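# Press down the marked end of a rocker switch

## Task

Push the marked end of the ivory rocker switch down until it remains down on its own, with the switch still lying flat; finish with no part of the robot in contact with the switch, and keep any drink can, parts box and small stack bin upright.

## Robot and tools

Robot: two arms, left_arm and right_arm, each with six joints and a two-finger gripper. Per arm, joints always go in this order: waist, shoulder, elbow, wrist pitch, wrist yaw, wrist roll, followed by the gripper opening. Stated joint ranges in radians: waist -2.618 to 3.054, shoulder 0.000 to 3.142, elbow 0.000 to 3.142, wrist pitch -1.571 to 1.571, wrist yaw -1.571 to 1.571, wrist roll -2.094 to 2.094. A real end may sit up to 0.059 rad either side of these.

Frame: the scene frame has its origin at table-top height, halfway between the two nominal arm bases. +z points up, +x points out across the table, and left_arm is on the +y side (image left/right does not match arm names). Reported hand positions are in metres and may be off by a few centimetres, more when reaching far. The gripper's fingers point along its own +z and spread along its y; end_effector_position is the point between the pads, roughly 1 cm short of the fingertips.

The row: every moving command uses rows of 14 plain numbers, always both arms: left_arm's six joint values then its opening, then right_arm's six joint values then its opening. Joint values lie in [-1, 1] and are offsets, not poses: they count from the Joint targets as they were when the action (or move) began, not from the previous row. Scale: 1.0 equals 1.202 rad for the waist, 1.258 for the shoulder, 1.3 for the elbow, 2.073 for wrist pitch, 2.022 for wrist yaw and wrist roll. An offset of 0 re-commands the current target. The opening is absolute, not an offset: +1 fully open, -1 closed; sending 0 means half open, so to leave a gripper alone repeat its present command (see Tool commands).

execute_actions(actions, cameras): actions is a list of actions; each action is a table of up to 15 rows, one row per control step of 1/30 s; if shorter, the final row is held to fill 15 steps. Repeating the same offset in a later action moves the joint further. An action that would push a joint more than 0.059 rad outward beyond its stated range is rejected for both arms; a malformed action, or a first action failing that check, rejects the whole call. An empty actions list just reports state and images. cameras selects images: omitted, null or ["all"] gives all, [] gives none; unknown names invalidate the call.

move(target, speed, blend, opening_speed, blocking, cameras): target is one 14-number row, or a list of up to 15 rows, all offsets from the same starting Joint targets. All joints travel together, so the hand follows a curve; no obstacle avoidance. speed is the peak rad/s of the joint with farthest to go, 0.01 to 2, default 0.5, one value or one per target. blend (rad) rounds corners at intermediate targets; 0 stops at each. opening_speed sets how fast openings change per second on the -1 to +1 scale, at least 0.2; use a low value to close gently. blocking=false returns after about 0.5 s while the move continues. Paths take at least 0.5 s and over 10 s they stop short. The result adds a move: line with the ending (done, off_target, moving, held, fault), limits=held if steps were withheld, and for any arm more than 0.035 rad off, its worst joint and the error. done does not mean no contact.

wait(seconds): 0 to 10 s, arms hold their last command; a running move keeps going. stop(): brakes a running move, needing some room. zoom_image(camera, region): camera is cam_head_left or cam_head_right; region [x0, y0, x1, y1] in pixels of its latest image, at most 504 by 504. finished_scene(scene): ends the scene for good; scene is this scene's number (integer 1 to 3).

Results: Joint positions and Joint velocities list per arm the six joints (rad, rad/s) then the pad gap (m; 0.094 open). Joint targets are what the next offsets count from. grip_measured is opening on the command scale. Joint torques follow joint order, include gravity, positive toward larger angle, and joints 1 to 3 wrap at ±28 N m. Calls with actions also list joint positions at some steps. "joint sent to its limit" means a joint was clamped at its real end; "joint command not followed" means the clearance check altered some targets. "within noise" means velocities are essentially zero. MOTOR HOT appears from 75 °C; at 90 °C the arm folds and goes idle; at 100 °C it collapses. Pressing against something or holding an arm stretched heats motors.

Motion limits: each joint target can lead its measured angle only by 0.202 (waist), 0.258 (shoulder), 0.3 (elbow), 0.573 (wrist pitch), 0.522 (yaw, roll) rad per step, and targets putting the hand over 200 mm from where it is are scaled back, so big offsets take several actions. Tiny turns may not start.

Cameras: cam_head_left and cam_head_right, each 896x504, head-mounted above and behind the table looking down; calibration is given but may be off slightly.

Cautions: approach the switch slowly; press with a low speed and a target only a little past contact, then lift away so nothing touches it. Do not knock over the can, box or bin, drop anything, slam, or let the two arms collide. To stop pushing, command targets back past the current positions.

Each tool is called after "Call:" as a command line: name --argument value for each argument, lists and objects as JSON in quotes; but a table of rows of numbers goes row by row, as --pt "numbers of a row", without its own name.

## Session

Call:
execute_actions --actions '[]'

Scene clock: 0.00 s.
left_arm: end_effector_position=(+0.4286, +0.2967, +0.1025) grip_measured=+1.000 end_effector_quat_wxyz=(+0.594, -0.058, +0.801, +0.043) | right_arm: end_effector_position=(+0.4064, -0.2592, +0.1034) grip_measured=+1.000 end_effector_quat_wxyz=(+0.590, +0.008, +0.807, -0.016)
Joint positions: left_arm=[0.015 1.55 0.343 0.908 -0.141 -0.044 0.094] | right_arm=[-0.012 1.559 0.377 0.875 -0.004 -0.019 0.094]
Joint velocities: within noise
Joint torques (N m): no reading
Heat: left arm: 25 °C; right arm: 29 °C.
Joint targets: left_arm=[0.015 1.542 0.351 0.915 -0.142 -0.045] | right_arm=[-0.012 1.553 0.382 0.874 -0.004 -0.019]
Tool commands: left_gripper/opening=+1.0 right_gripper/opening=+1.0

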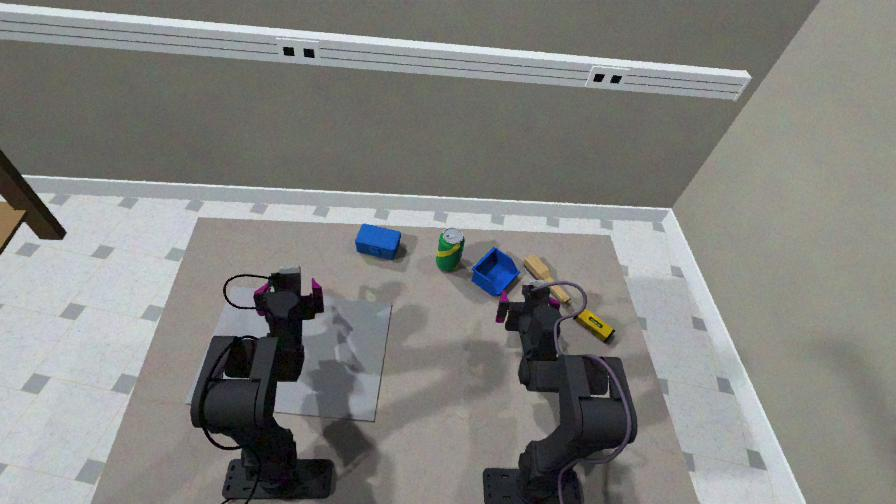

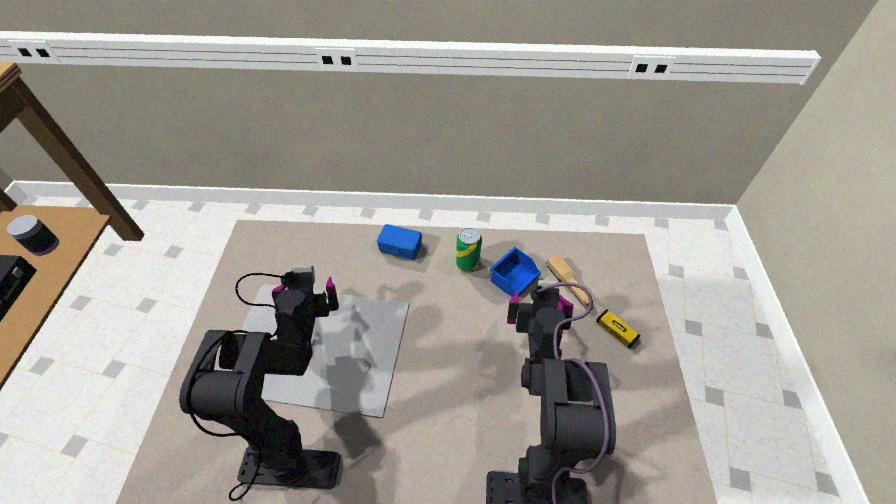

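Call:
zoom_image --camera "cam_head_left" --region '[330, 200, 650, 380]'

Call:
zoom_image --camera "cam_head_right" --region '[350, 200, 670, 380]'

Call:
zoom_image --camera "cam_head_right" --region '[180, 220, 460, 440]'

Call:
zoom_image --camera "cam_head_left" --region '[150, 220, 430, 440]'

Scaled by 1.575 from the camera's 896x504 image, which has a finer 1280x720 frame.

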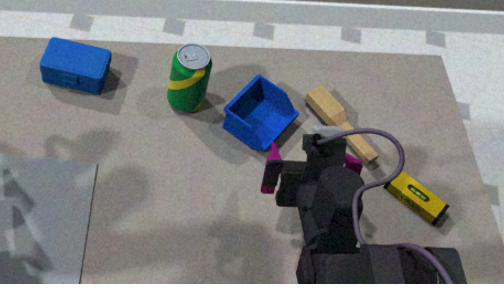

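Scaled by 1.575 from the camera's 896x504 image, which has a finer 1280x720 frame.

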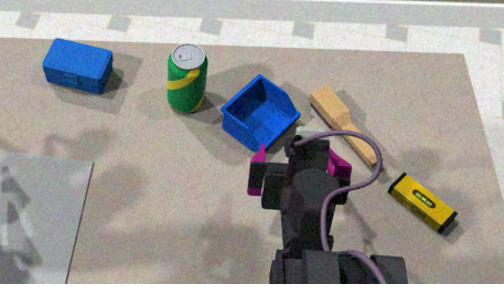

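Scaled by 1.800 from the camera's 896x504 image, which has a finer 1280x720 frame.

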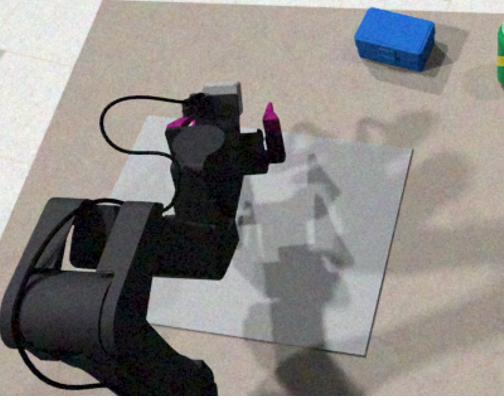

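Scaled by 1.800 from the camera's 896x504 image, which has a finer 1280x720 frame.

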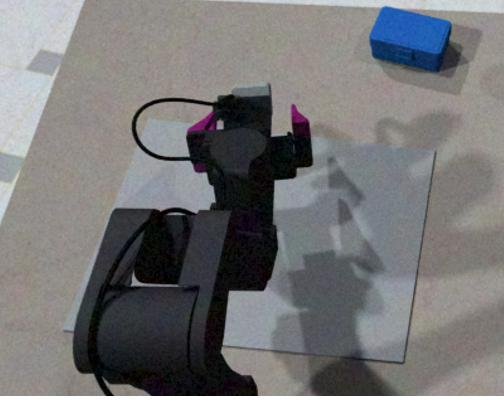

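Call:
zoom_image --camera "cam_head_right" --region '[490, 230, 630, 350]'

Call:
zoom_image --camera "cam_head_left" --region '[480, 230, 620, 350]'

Call:
zoom_image --camera "cam_head_right" --region '[230, 240, 370, 360]'

Call:
zoom_image --camera "cam_head_left" --region '[220, 240, 360, 360]'

Scaled by 3.600 from the camera's 896x504 image, which has a finer 1280x720 frame.

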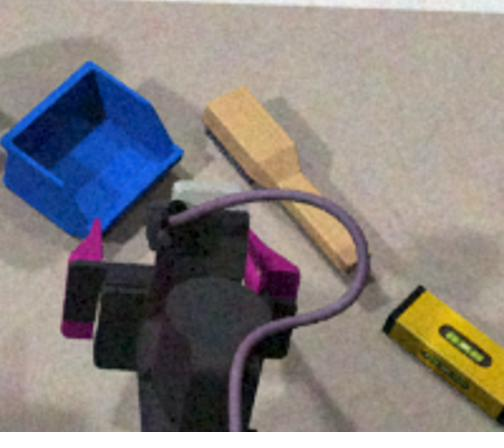

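Scaled by 3.600 from the camera's 896x504 image, which has a finer 1280x720 frame.

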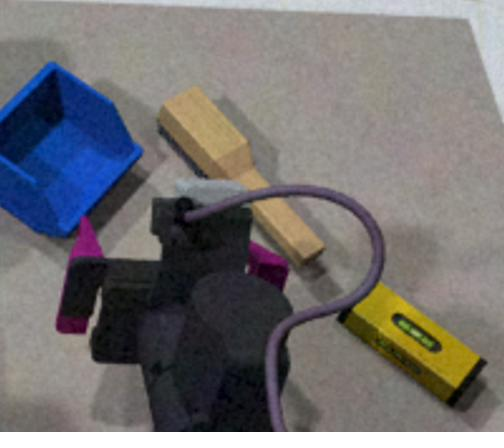

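Scaled by 3.600 from the camera's 896x504 image, which has a finer 1280x720 frame.

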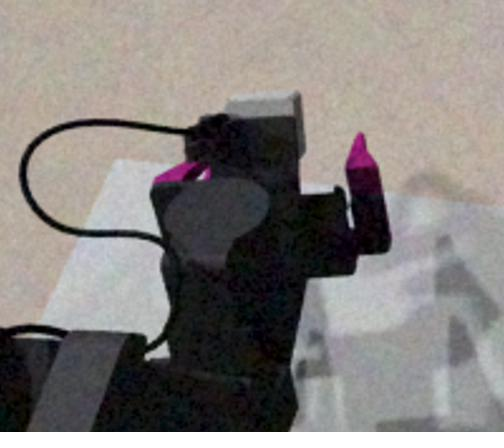

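Scaled by 3.600 from the camera's 896x504 image, which has a finer 1280x720 frame.

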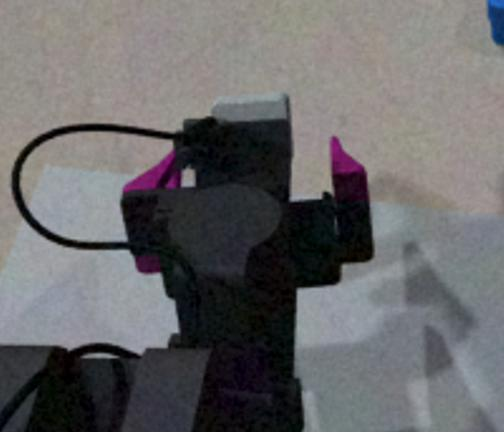

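Call:
move --target '[0, -0.55, 0, 0, 0, 0, 1, 0, -0.55, 0, 0, 0, 0, 1]' --speed 0.6

Scene clock: 15.50 s.
left_arm: end_effector_position=(+0.3527, +0.2970, +0.3459) grip_measured=+1.000 end_effector_quat_wxyz=(+0.832, -0.070, +0.550, +0.019) | right_arm: end_effector_position=(+0.3282, -0.2559, +0.3517) grip_measured=+1.000 end_effector_quat_wxyz=(+0.830, +0.005, +0.557, -0.024)
Joint positions: left_arm=[0.015 0.859 0.343 0.915 -0.141 -0.044 0.094] | right_arm=[-0.012 0.868 0.377 0.88 -0.004 -0.019 0.094]
Joint velocities: within noise
Joint torques (N m): left_arm=[0.01 -1.5 8.69 1.91 0.04 -0.04] | right_arm=[0.01 -0.91 7.98 1.71 -0.02 -0.03]
Heat: left arm: 28 °C; right arm: 31 °C.
Joint targets: left_arm=[0.015 0.850 0.351 0.915 -0.142 -0.045] | right_arm=[-0.012 0.861 0.382 0.874 -0.004 -0.019]
move: done

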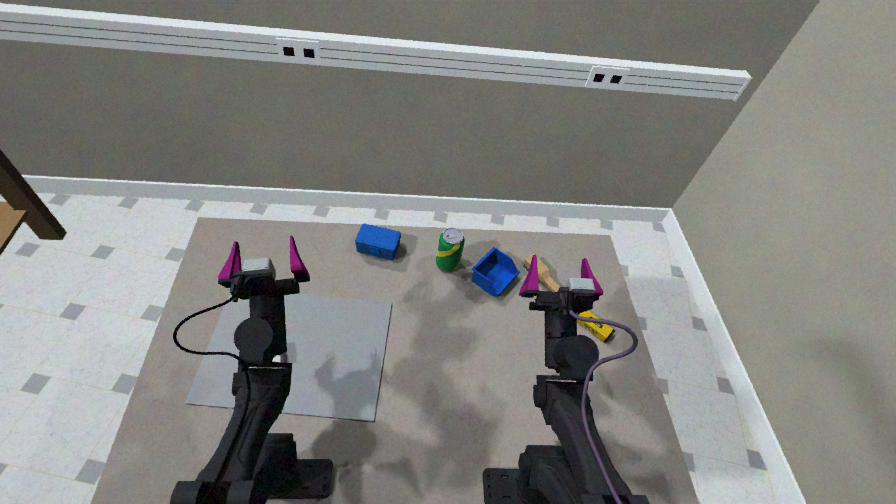

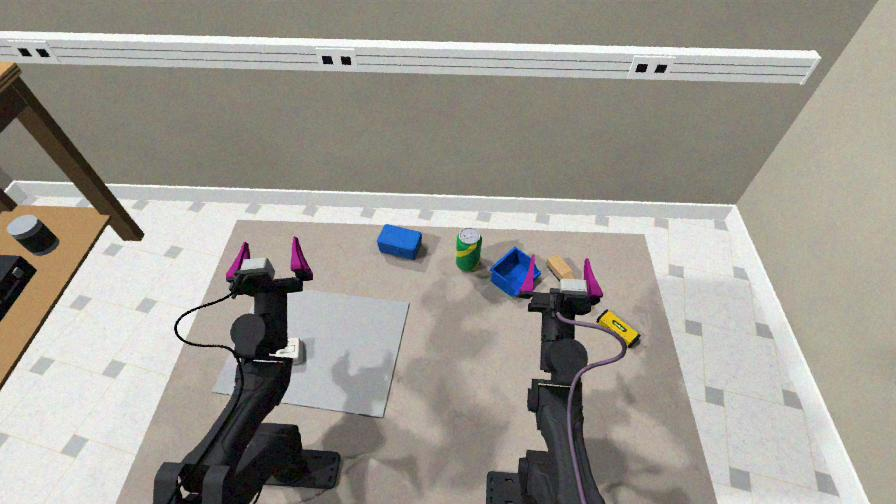

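Call:
move --target '[0.5, 0, 0, 0, 0, 0, 1, 0, 0, 0, 0, 0, 0, 1]' --speed 0.6

Call:
zoom_image --camera "cam_head_left" --region '[210, 280, 350, 400]'

Call:
zoom_image --camera "cam_head_right" --region '[220, 280, 360, 400]'

Scene clock: 18.97 s.
left_arm: end_effector_position=(+0.2838, +0.4710, +0.3459) grip_measured=+1.000 end_effector_quat_wxyz=(+0.790, -0.229, +0.505, +0.263) | right_arm: end_effector_position=(+0.3282, -0.2559, +0.3517) grip_measured=+1.000 end_effector_quat_wxyz=(+0.830, +0.005, +0.557, -0.024)
Joint positions: left_arm=[0.61 0.859 0.343 0.915 -0.143 -0.044 0.094] | right_arm=[-0.012 0.868 0.377 0.88 -0.004 -0.019 0.094]
Joint velocities: within noise
Joint torques (N m): left_arm=[0.42 -1.39 8.61 1.93 0.08 -0.04] | right_arm=[-0.01 -0.94 8.1 1.72 -0.02 -0.02]
Heat: left arm: 28 °C; right arm: 31 °C.
Joint targets: left_arm=[0.615 0.850 0.351 0.915 -0.142 -0.045] | right_arm=[-0.012 0.861 0.382 0.874 -0.004 -0.019]
move: done

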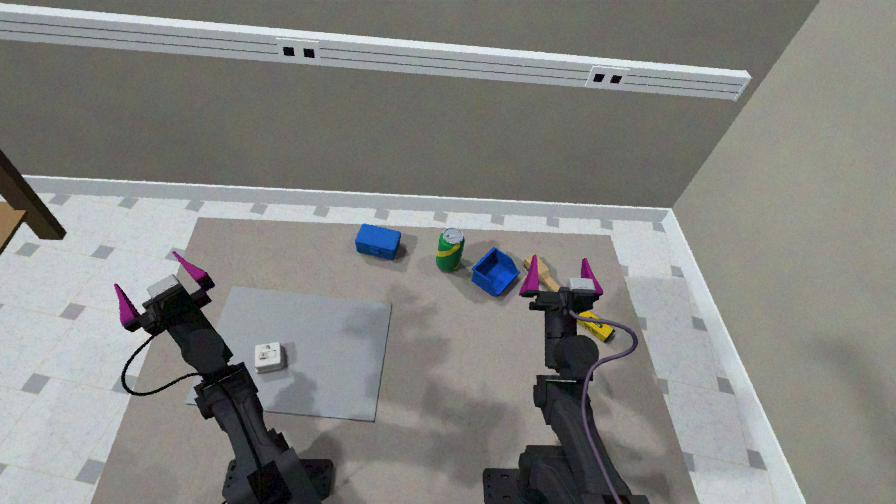

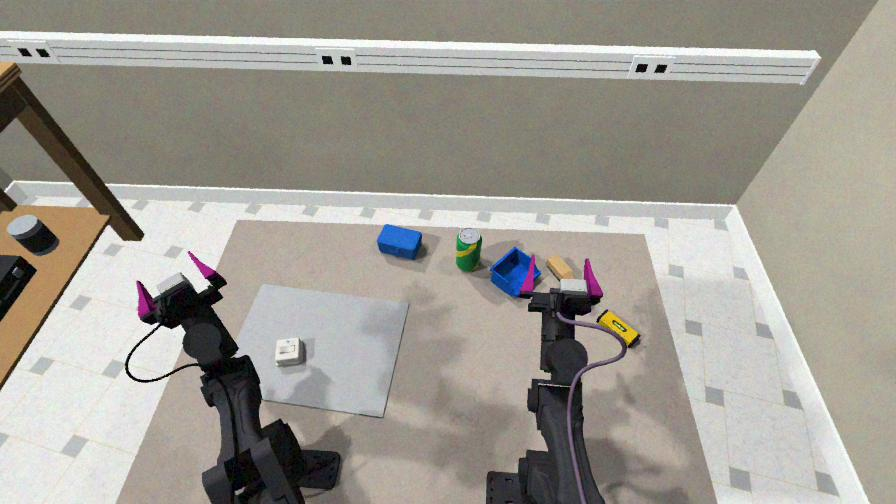

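Scaled by 3.600 from the camera's 896x504 image, which has a finer 1280x720 frame.

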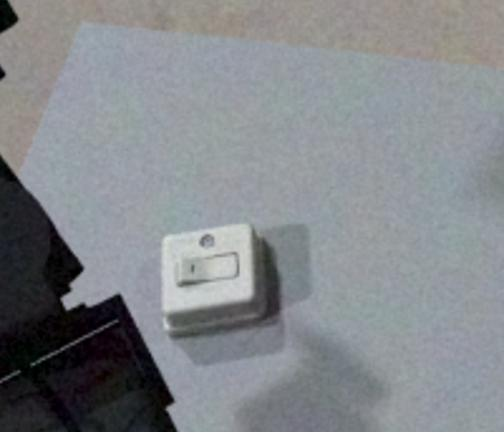

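Scaled by 3.600 from the camera's 896x504 image, which has a finer 1280x720 frame.

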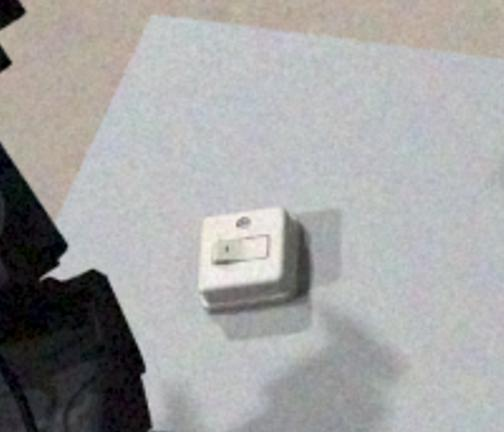

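Call:
zoom_image --camera "cam_head_left" --region '[248, 334, 293, 379]'

Call:
zoom_image --camera "cam_head_right" --region '[268, 330, 313, 375]'

Scaled by 11.200 from the camera's 896x504 image, which has a finer 1280x720 frame.

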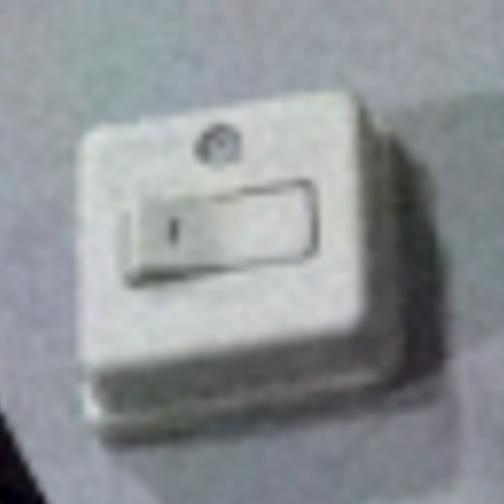

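Scaled by 11.200 from the camera's 896x504 image, which has a finer 1280x720 frame.

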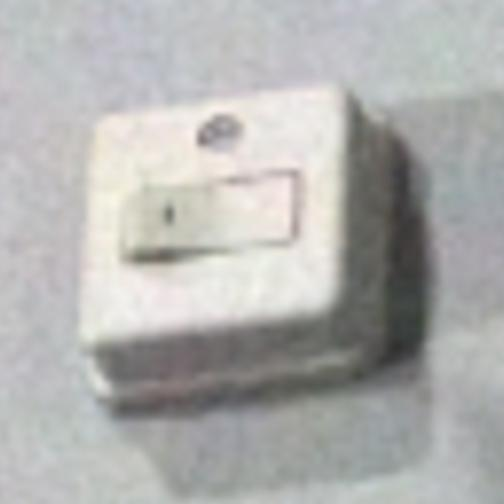

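Call:
move --target '[-0.16, 0.3, 0.42, -0.56, 0.07, 0.0222, -1, 0, 0, 0, 0, 0, 0, 1]' --speed 0.8 --opening_speed 1.0 --cameras '[]'

Scene clock: 39.77 s.
left_arm: end_effector_position=(+0.3869, +0.4286, +0.1994) grip_measured=-0.995 end_effector_quat_wxyz=(+0.460, -0.187, +0.863, +0.098) | right_arm: end_effector_position=(+0.3282, -0.2559, +0.3517) grip_measured=+1.000 end_effector_quat_wxyz=(+0.830, +0.005, +0.557, -0.024)
Joint positions: left_arm=[0.429 1.217 0.865 -0.241 -0.011 -0.01 0] | right_arm=[-0.012 0.868 0.377 0.88 -0.004 -0.019 0.094]
Joint velocities: within noise
Joint torques (N m): left_arm=[-0.47 -2.92 11.38 1.99 0.16 0.07] | right_arm=[-0.01 -0.94 8.12 1.72 -0.01 -0.03]
Heat: left arm: 30 °C; right arm: 33 °C.
Joint targets: left_arm=[0.423 1.227 0.898 -0.245 0.000 0.000] | right_arm=[-0.012 0.861 0.382 0.874 -0.004 -0.019]
move: done
No camera images: "cameras" was empty.

Call:
move --target '[-0.15, 0.3134, 0.44, -0.557, 0, 0, -1, 0, 0, 0, 0, 0, 0, 1]' --speed 0.7

Call:
zoom_image --camera "cam_head_left" --region '[220, 290, 340, 390]'

Call:
zoom_image --camera "cam_head_right" --region '[230, 290, 350, 390]'

Scene clock: 50.70 s.
left_arm: end_effector_position=(+0.3112, +0.3396, +0.1536) grip_measured=-0.995 end_effector_quat_wxyz=(+0.008, -0.120, +0.993, +0.006) | right_arm: end_effector_position=(+0.3282, -0.2559, +0.3517) grip_measured=+1.000 end_effector_quat_wxyz=(+0.830, +0.005, +0.557, -0.024)
Joint positions: left_arm=[0.248 1.605 1.443 -1.391 -0.01 -0.01 0] | right_arm=[-0.012 0.868 0.377 0.88 -0.004 -0.019 0.094]
Joint velocities: within noise
Joint torques (N m): left_arm=[-0.54 -4.56 9.36 0.49 0.13 0.08] | right_arm=[-0.01 -0.92 8.12 1.72 -0.01 -0.02]
Heat: left arm: 29 °C; right arm: 33 °C.
Joint targets: left_arm=[0.243 1.621 1.470 -1.400 0.000 0.000] | right_arm=[-0.012 0.861 0.382 0.874 -0.004 -0.019]
move: done

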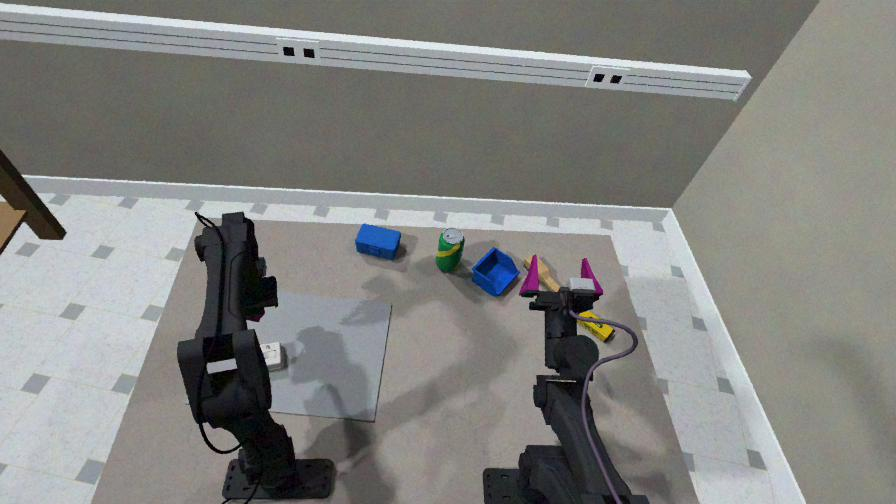

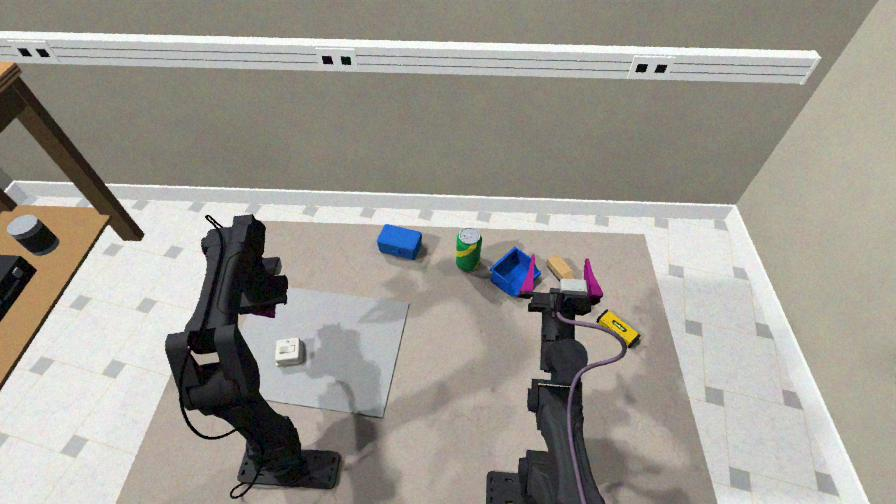

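Scaled by 4.200 from the camera's 896x504 image, which has a finer 1280x720 frame.

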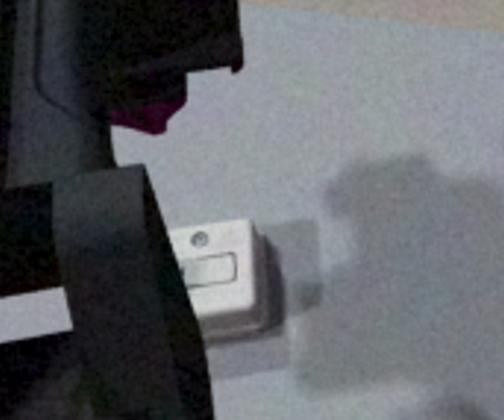

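Scaled by 4.200 from the camera's 896x504 image, which has a finer 1280x720 frame.

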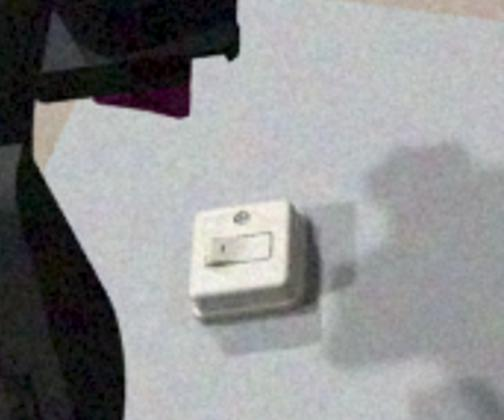

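Call:
move --target '[0.2047, -0.0723, -0.2731, 0.1187, 0.2028, 0.005, -1, 0, 0, 0, 0, 0, 0, 1]' --speed 0.6

Call:
zoom_image --camera "cam_head_left" --region '[200, 270, 340, 390]'

Call:
zoom_image --camera "cam_head_right" --region '[210, 270, 350, 390]'

Scene clock: 68.40 s.
left_arm: end_effector_position=(+0.2926, +0.3270, +0.0957) grip_measured=-0.995 end_effector_quat_wxyz=(+0.023, -0.233, +0.953, -0.194) | right_arm: end_effector_position=(+0.3282, -0.2559, +0.3517) grip_measured=+1.000 end_effector_quat_wxyz=(+0.830, +0.005, +0.557, -0.024)
Joint positions: left_arm=[0.485 1.568 1.12 -1.169 0.39 -0.003 0] | right_arm=[-0.012 0.868 0.377 0.88 -0.004 -0.019 0.094]
Joint velocities: within noise
Joint torques (N m): left_arm=[0.31 -8.61 6.12 0.59 0.5 0.11] | right_arm=[-0.01 -0.92 8.12 1.71 -0.01 -0.02]
Heat: left arm: 29 °C; right arm: 33 °C.
Joint targets: left_arm=[0.489 1.531 1.115 -1.154 0.409 0.010] | right_arm=[-0.012 0.861 0.382 0.874 -0.004 -0.019]
move: off_target (left_arm); left_arm: the shoulder is farthest, 0.038 rad from its target

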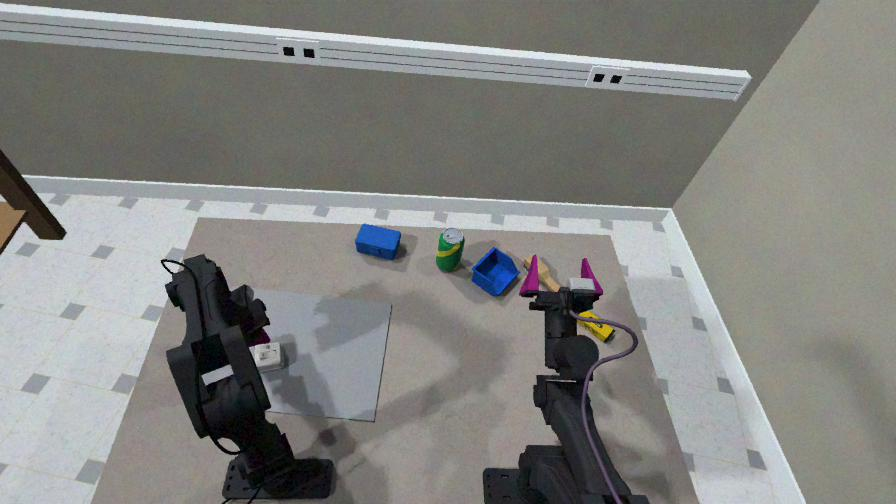

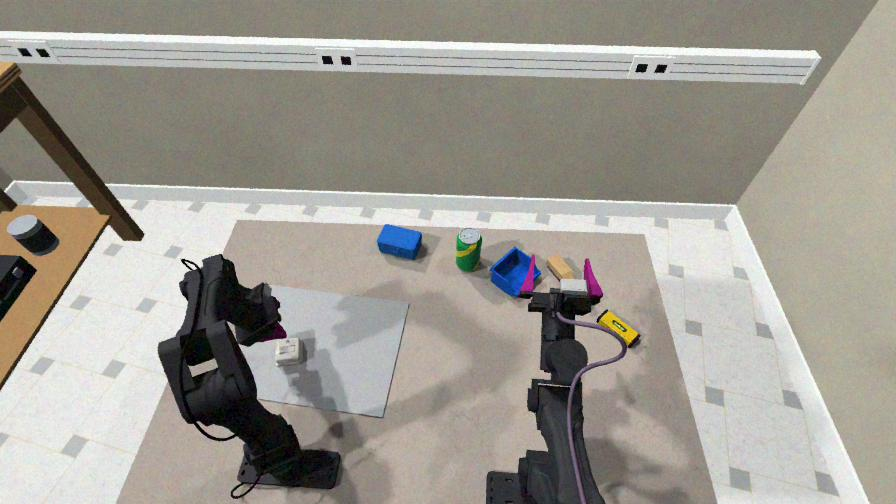

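Scaled by 3.600 from the camera's 896x504 image, which has a finer 1280x720 frame.

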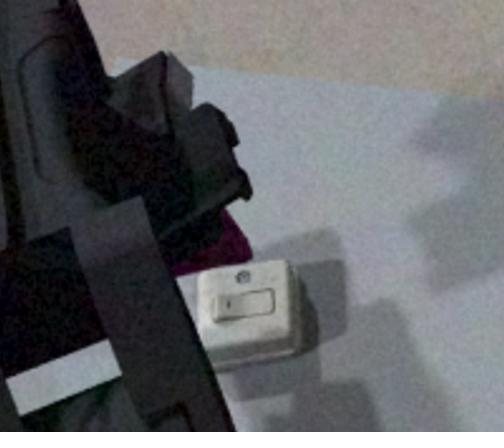

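Scaled by 3.600 from the camera's 896x504 image, which has a finer 1280x720 frame.

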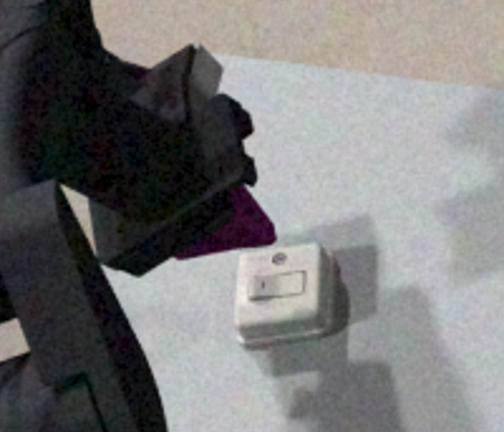

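Call:
zoom_image --camera "cam_head_right" --region '[250, 310, 310, 370]'

Call:
zoom_image --camera "cam_head_left" --region '[235, 310, 295, 370]'

Call:
zoom_image --camera "cam_head_right" --region '[515, 250, 615, 330]'

Call:
zoom_image --camera "cam_head_left" --region '[510, 250, 610, 330]'

Scaled by 8.400 from the camera's 896x504 image, which has a finer 1280x720 frame.

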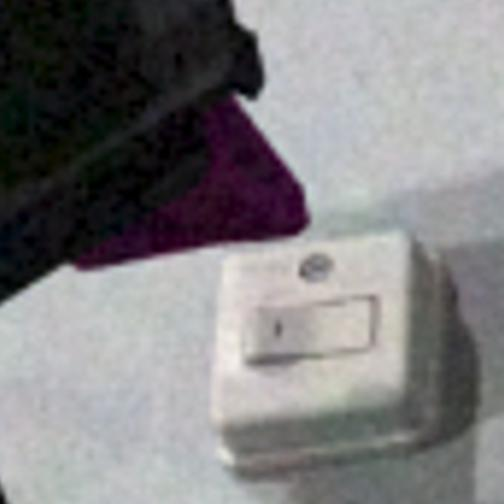

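Scaled by 8.400 from the camera's 896x504 image, which has a finer 1280x720 frame.

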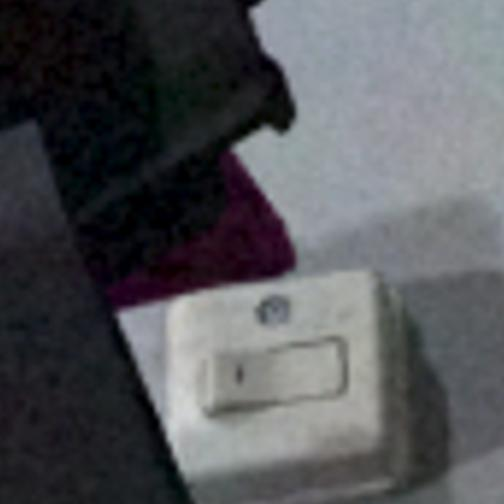

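Scaled by 5.040 from the camera's 896x504 image, which has a finer 1280x720 frame.

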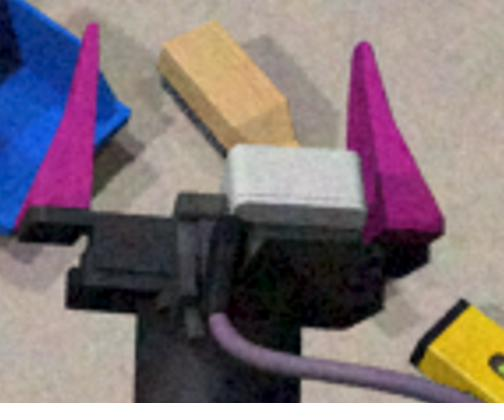

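Scaled by 5.040 from the camera's 896x504 image, which has a finer 1280x720 frame.

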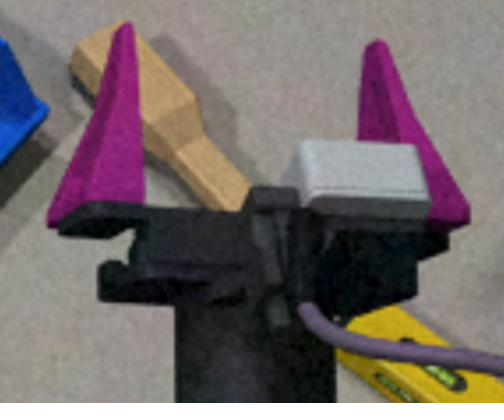

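Call:
move --target '[0.0724, -0.0246, -0.0908, 0.0637, 0.005, 0, -1, 0, 0, 0, 0, 0, 0, 1]' --speed 0.4

Call:
zoom_image --camera "cam_head_left" --region '[230, 310, 300, 380]'

Call:
zoom_image --camera "cam_head_right" --region '[250, 310, 320, 380]'

Scene clock: 90.90 s.
left_arm: end_effector_position=(+0.2854, +0.3461, +0.0759) grip_measured=-0.995 end_effector_quat_wxyz=(+0.056, -0.269, +0.942, -0.191) | right_arm: end_effector_position=(+0.3282, -0.2559, +0.3517) grip_measured=+1.000 end_effector_quat_wxyz=(+0.830, +0.005, +0.557, -0.024)
Joint positions: left_arm=[0.571 1.533 1.002 -1.037 0.401 -0.003 0] | right_arm=[-0.012 0.868 0.377 0.88 -0.004 -0.019 0.094]
Joint velocities: within noise
Joint torques (N m): left_arm=[0.46 -7.92 6.13 0.7 0.48 0.12] | right_arm=[-0.01 -0.92 8.12 1.72 -0.02 -0.02]
Heat: left arm: 27 °C; right arm: 34 °C.
Joint targets: left_arm=[0.576 1.500 0.997 -1.022 0.420 0.010] | right_arm=[-0.012 0.861 0.382 0.874 -0.004 -0.019]
move: done

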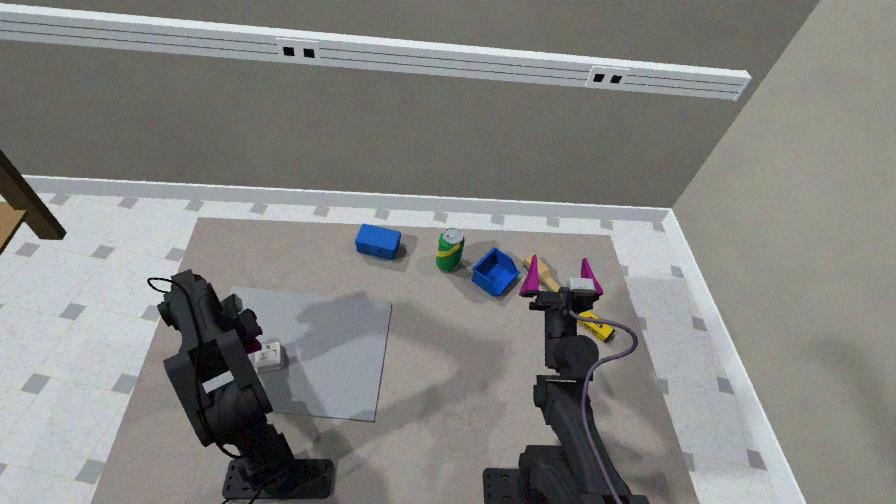

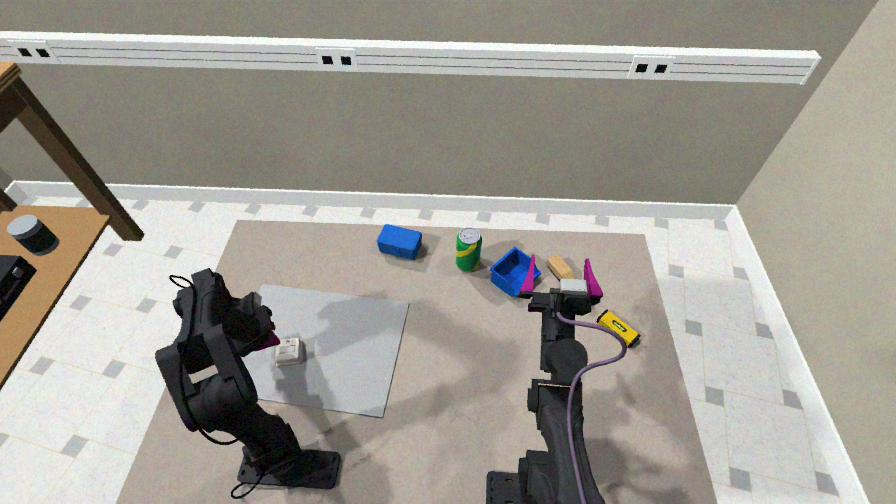

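Scaled by 7.200 from the camera's 896x504 image, which has a finer 1280x720 frame.

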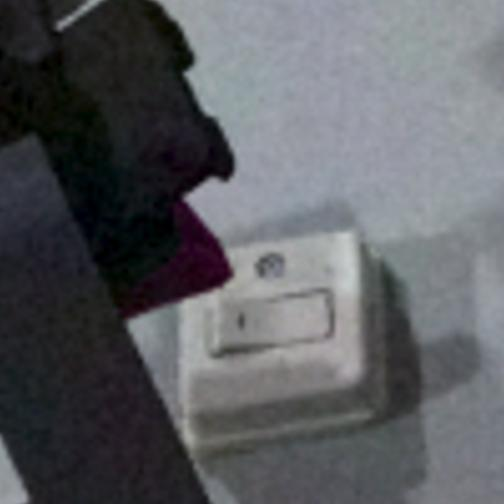

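Scaled by 7.200 from the camera's 896x504 image, which has a finer 1280x720 frame.

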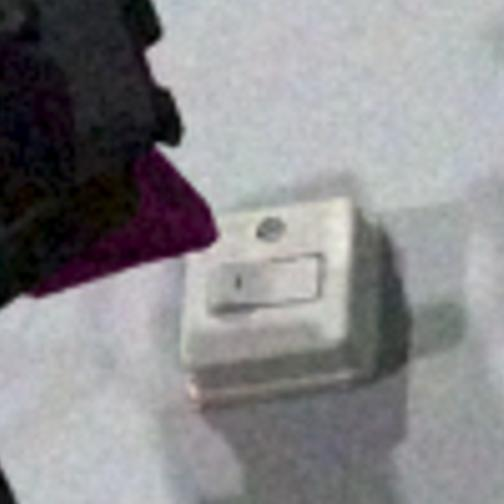

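Call:
move --target '[0, 0, 0, 0, 0, 0, -1, 0, 0, 0, 0, 0, 0, -1]' --speed 0.4 --opening_speed 1.0

Call:
zoom_image --camera "cam_head_right" --region '[520, 250, 610, 330]'

Call:
zoom_image --camera "cam_head_left" --region '[520, 250, 610, 330]'

Scene clock: 103.27 s.
left_arm: end_effector_position=(+0.2855, +0.3462, +0.0759) grip_measured=-0.995 end_effector_quat_wxyz=(+0.056, -0.269, +0.942, -0.191) | right_arm: end_effector_position=(+0.3282, -0.2559, +0.3517) grip_measured=-0.997 end_effector_quat_wxyz=(+0.830, +0.005, +0.557, -0.024)
Joint positions: left_arm=[0.571 1.533 1.002 -1.036 0.401 -0.003 0] | right_arm=[-0.012 0.868 0.377 0.88 -0.004 -0.019 0]
Joint velocities: within noise
Joint torques (N m): left_arm=[0.25 -7.86 6.06 0.7 0.46 0.11] | right_arm=[0.01 -0.92 8.12 1.72 -0.01 -0.02]
Heat: left arm: 27 °C; right arm: 34 °C.
Joint targets: left_arm=[0.576 1.500 0.997 -1.022 0.419 0.010] | right_arm=[-0.012 0.861 0.382 0.874 -0.004 -0.019]
move: done

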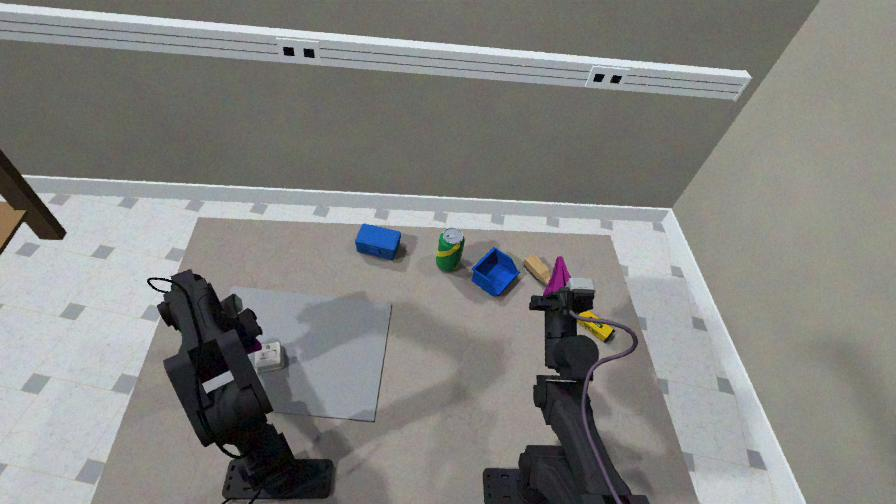

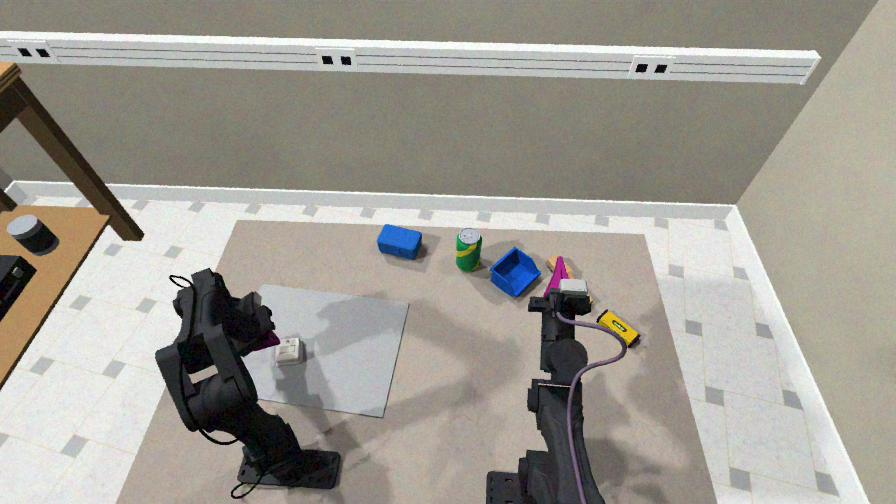

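Scaled by 5.600 from the camera's 896x504 image, which has a finer 1280x720 frame.

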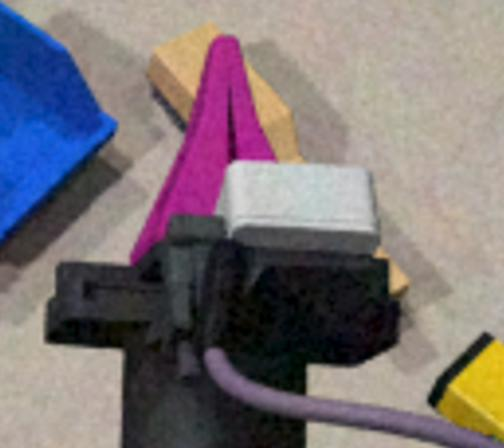

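Scaled by 5.600 from the camera's 896x504 image, which has a finer 1280x720 frame.

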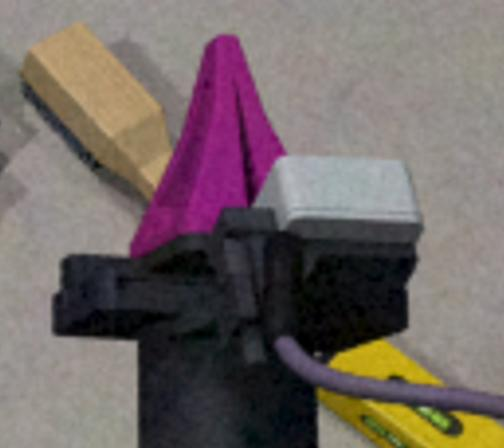

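Call:
move --target '[0, 0, 0, 0, 0, 0, -1, 0, 0, 0, 0, 0, 0.776, -1]' --speed 1.0

Call:
zoom_image --camera "cam_head_right" --region '[520, 240, 610, 320]'

Call:
zoom_image --camera "cam_head_left" --region '[520, 240, 610, 320]'

Scene clock: 107.27 s.
left_arm: end_effector_position=(+0.2857, +0.3462, +0.0759) grip_measured=-0.995 end_effector_quat_wxyz=(+0.056, -0.269, +0.942, -0.191) | right_arm: end_effector_position=(+0.3282, -0.2559, +0.3517) grip_measured=-0.997 end_effector_quat_wxyz=(+0.604, +0.397, +0.391, +0.570)
Joint positions: left_arm=[0.571 1.533 1.002 -1.036 0.401 -0.003 0] | right_arm=[-0.012 0.868 0.377 0.88 -0.004 1.552 0]
Joint velocities: within noise
Joint torques (N m): left_arm=[0.44 -8.03 6.06 0.68 0.48 0.11] | right_arm=[-0.01 -0.94 8.12 1.72 -0.01 -0.04]
Heat: left arm: 27 °C; right arm: 34 °C.
Joint targets: left_arm=[0.576 1.500 0.997 -1.022 0.420 0.010] | right_arm=[-0.012 0.861 0.382 0.874 -0.004 1.551]
move: done

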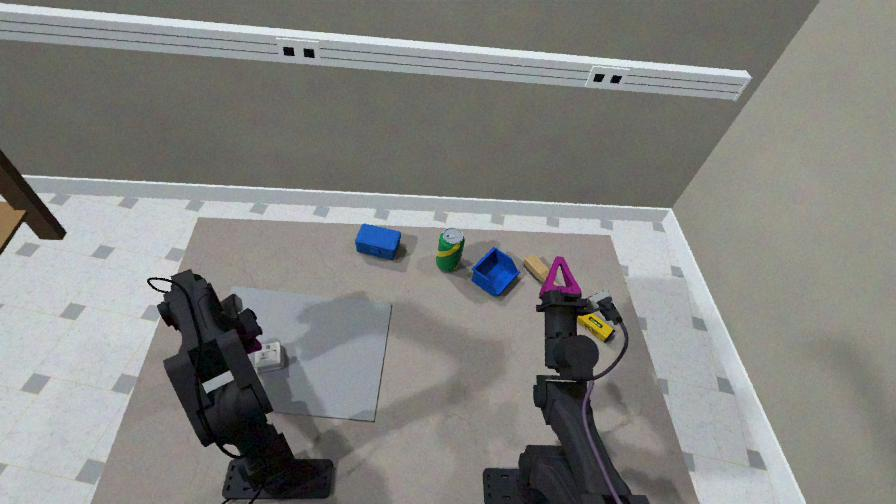

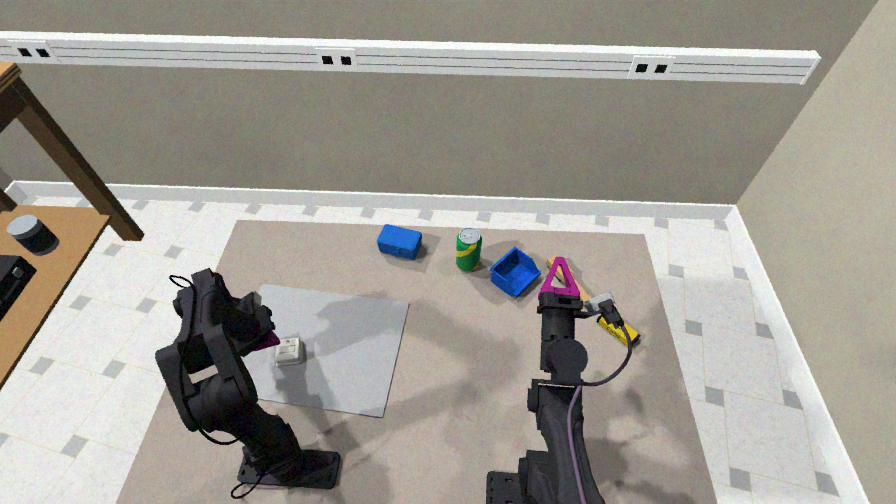

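Scaled by 5.600 from the camera's 896x504 image, which has a finer 1280x720 frame.

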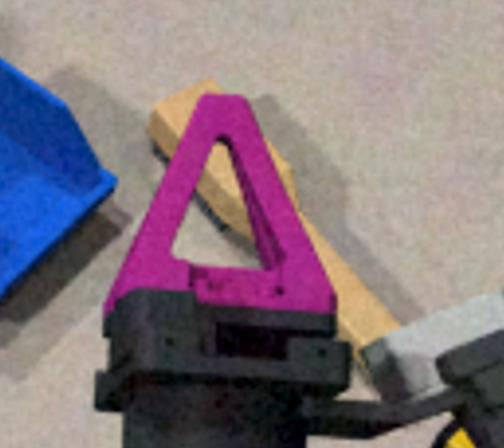

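Scaled by 5.600 from the camera's 896x504 image, which has a finer 1280x720 frame.

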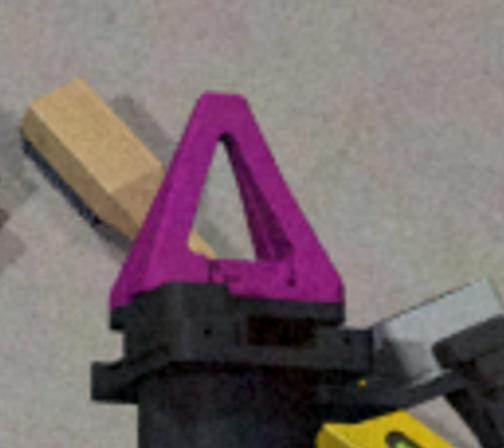

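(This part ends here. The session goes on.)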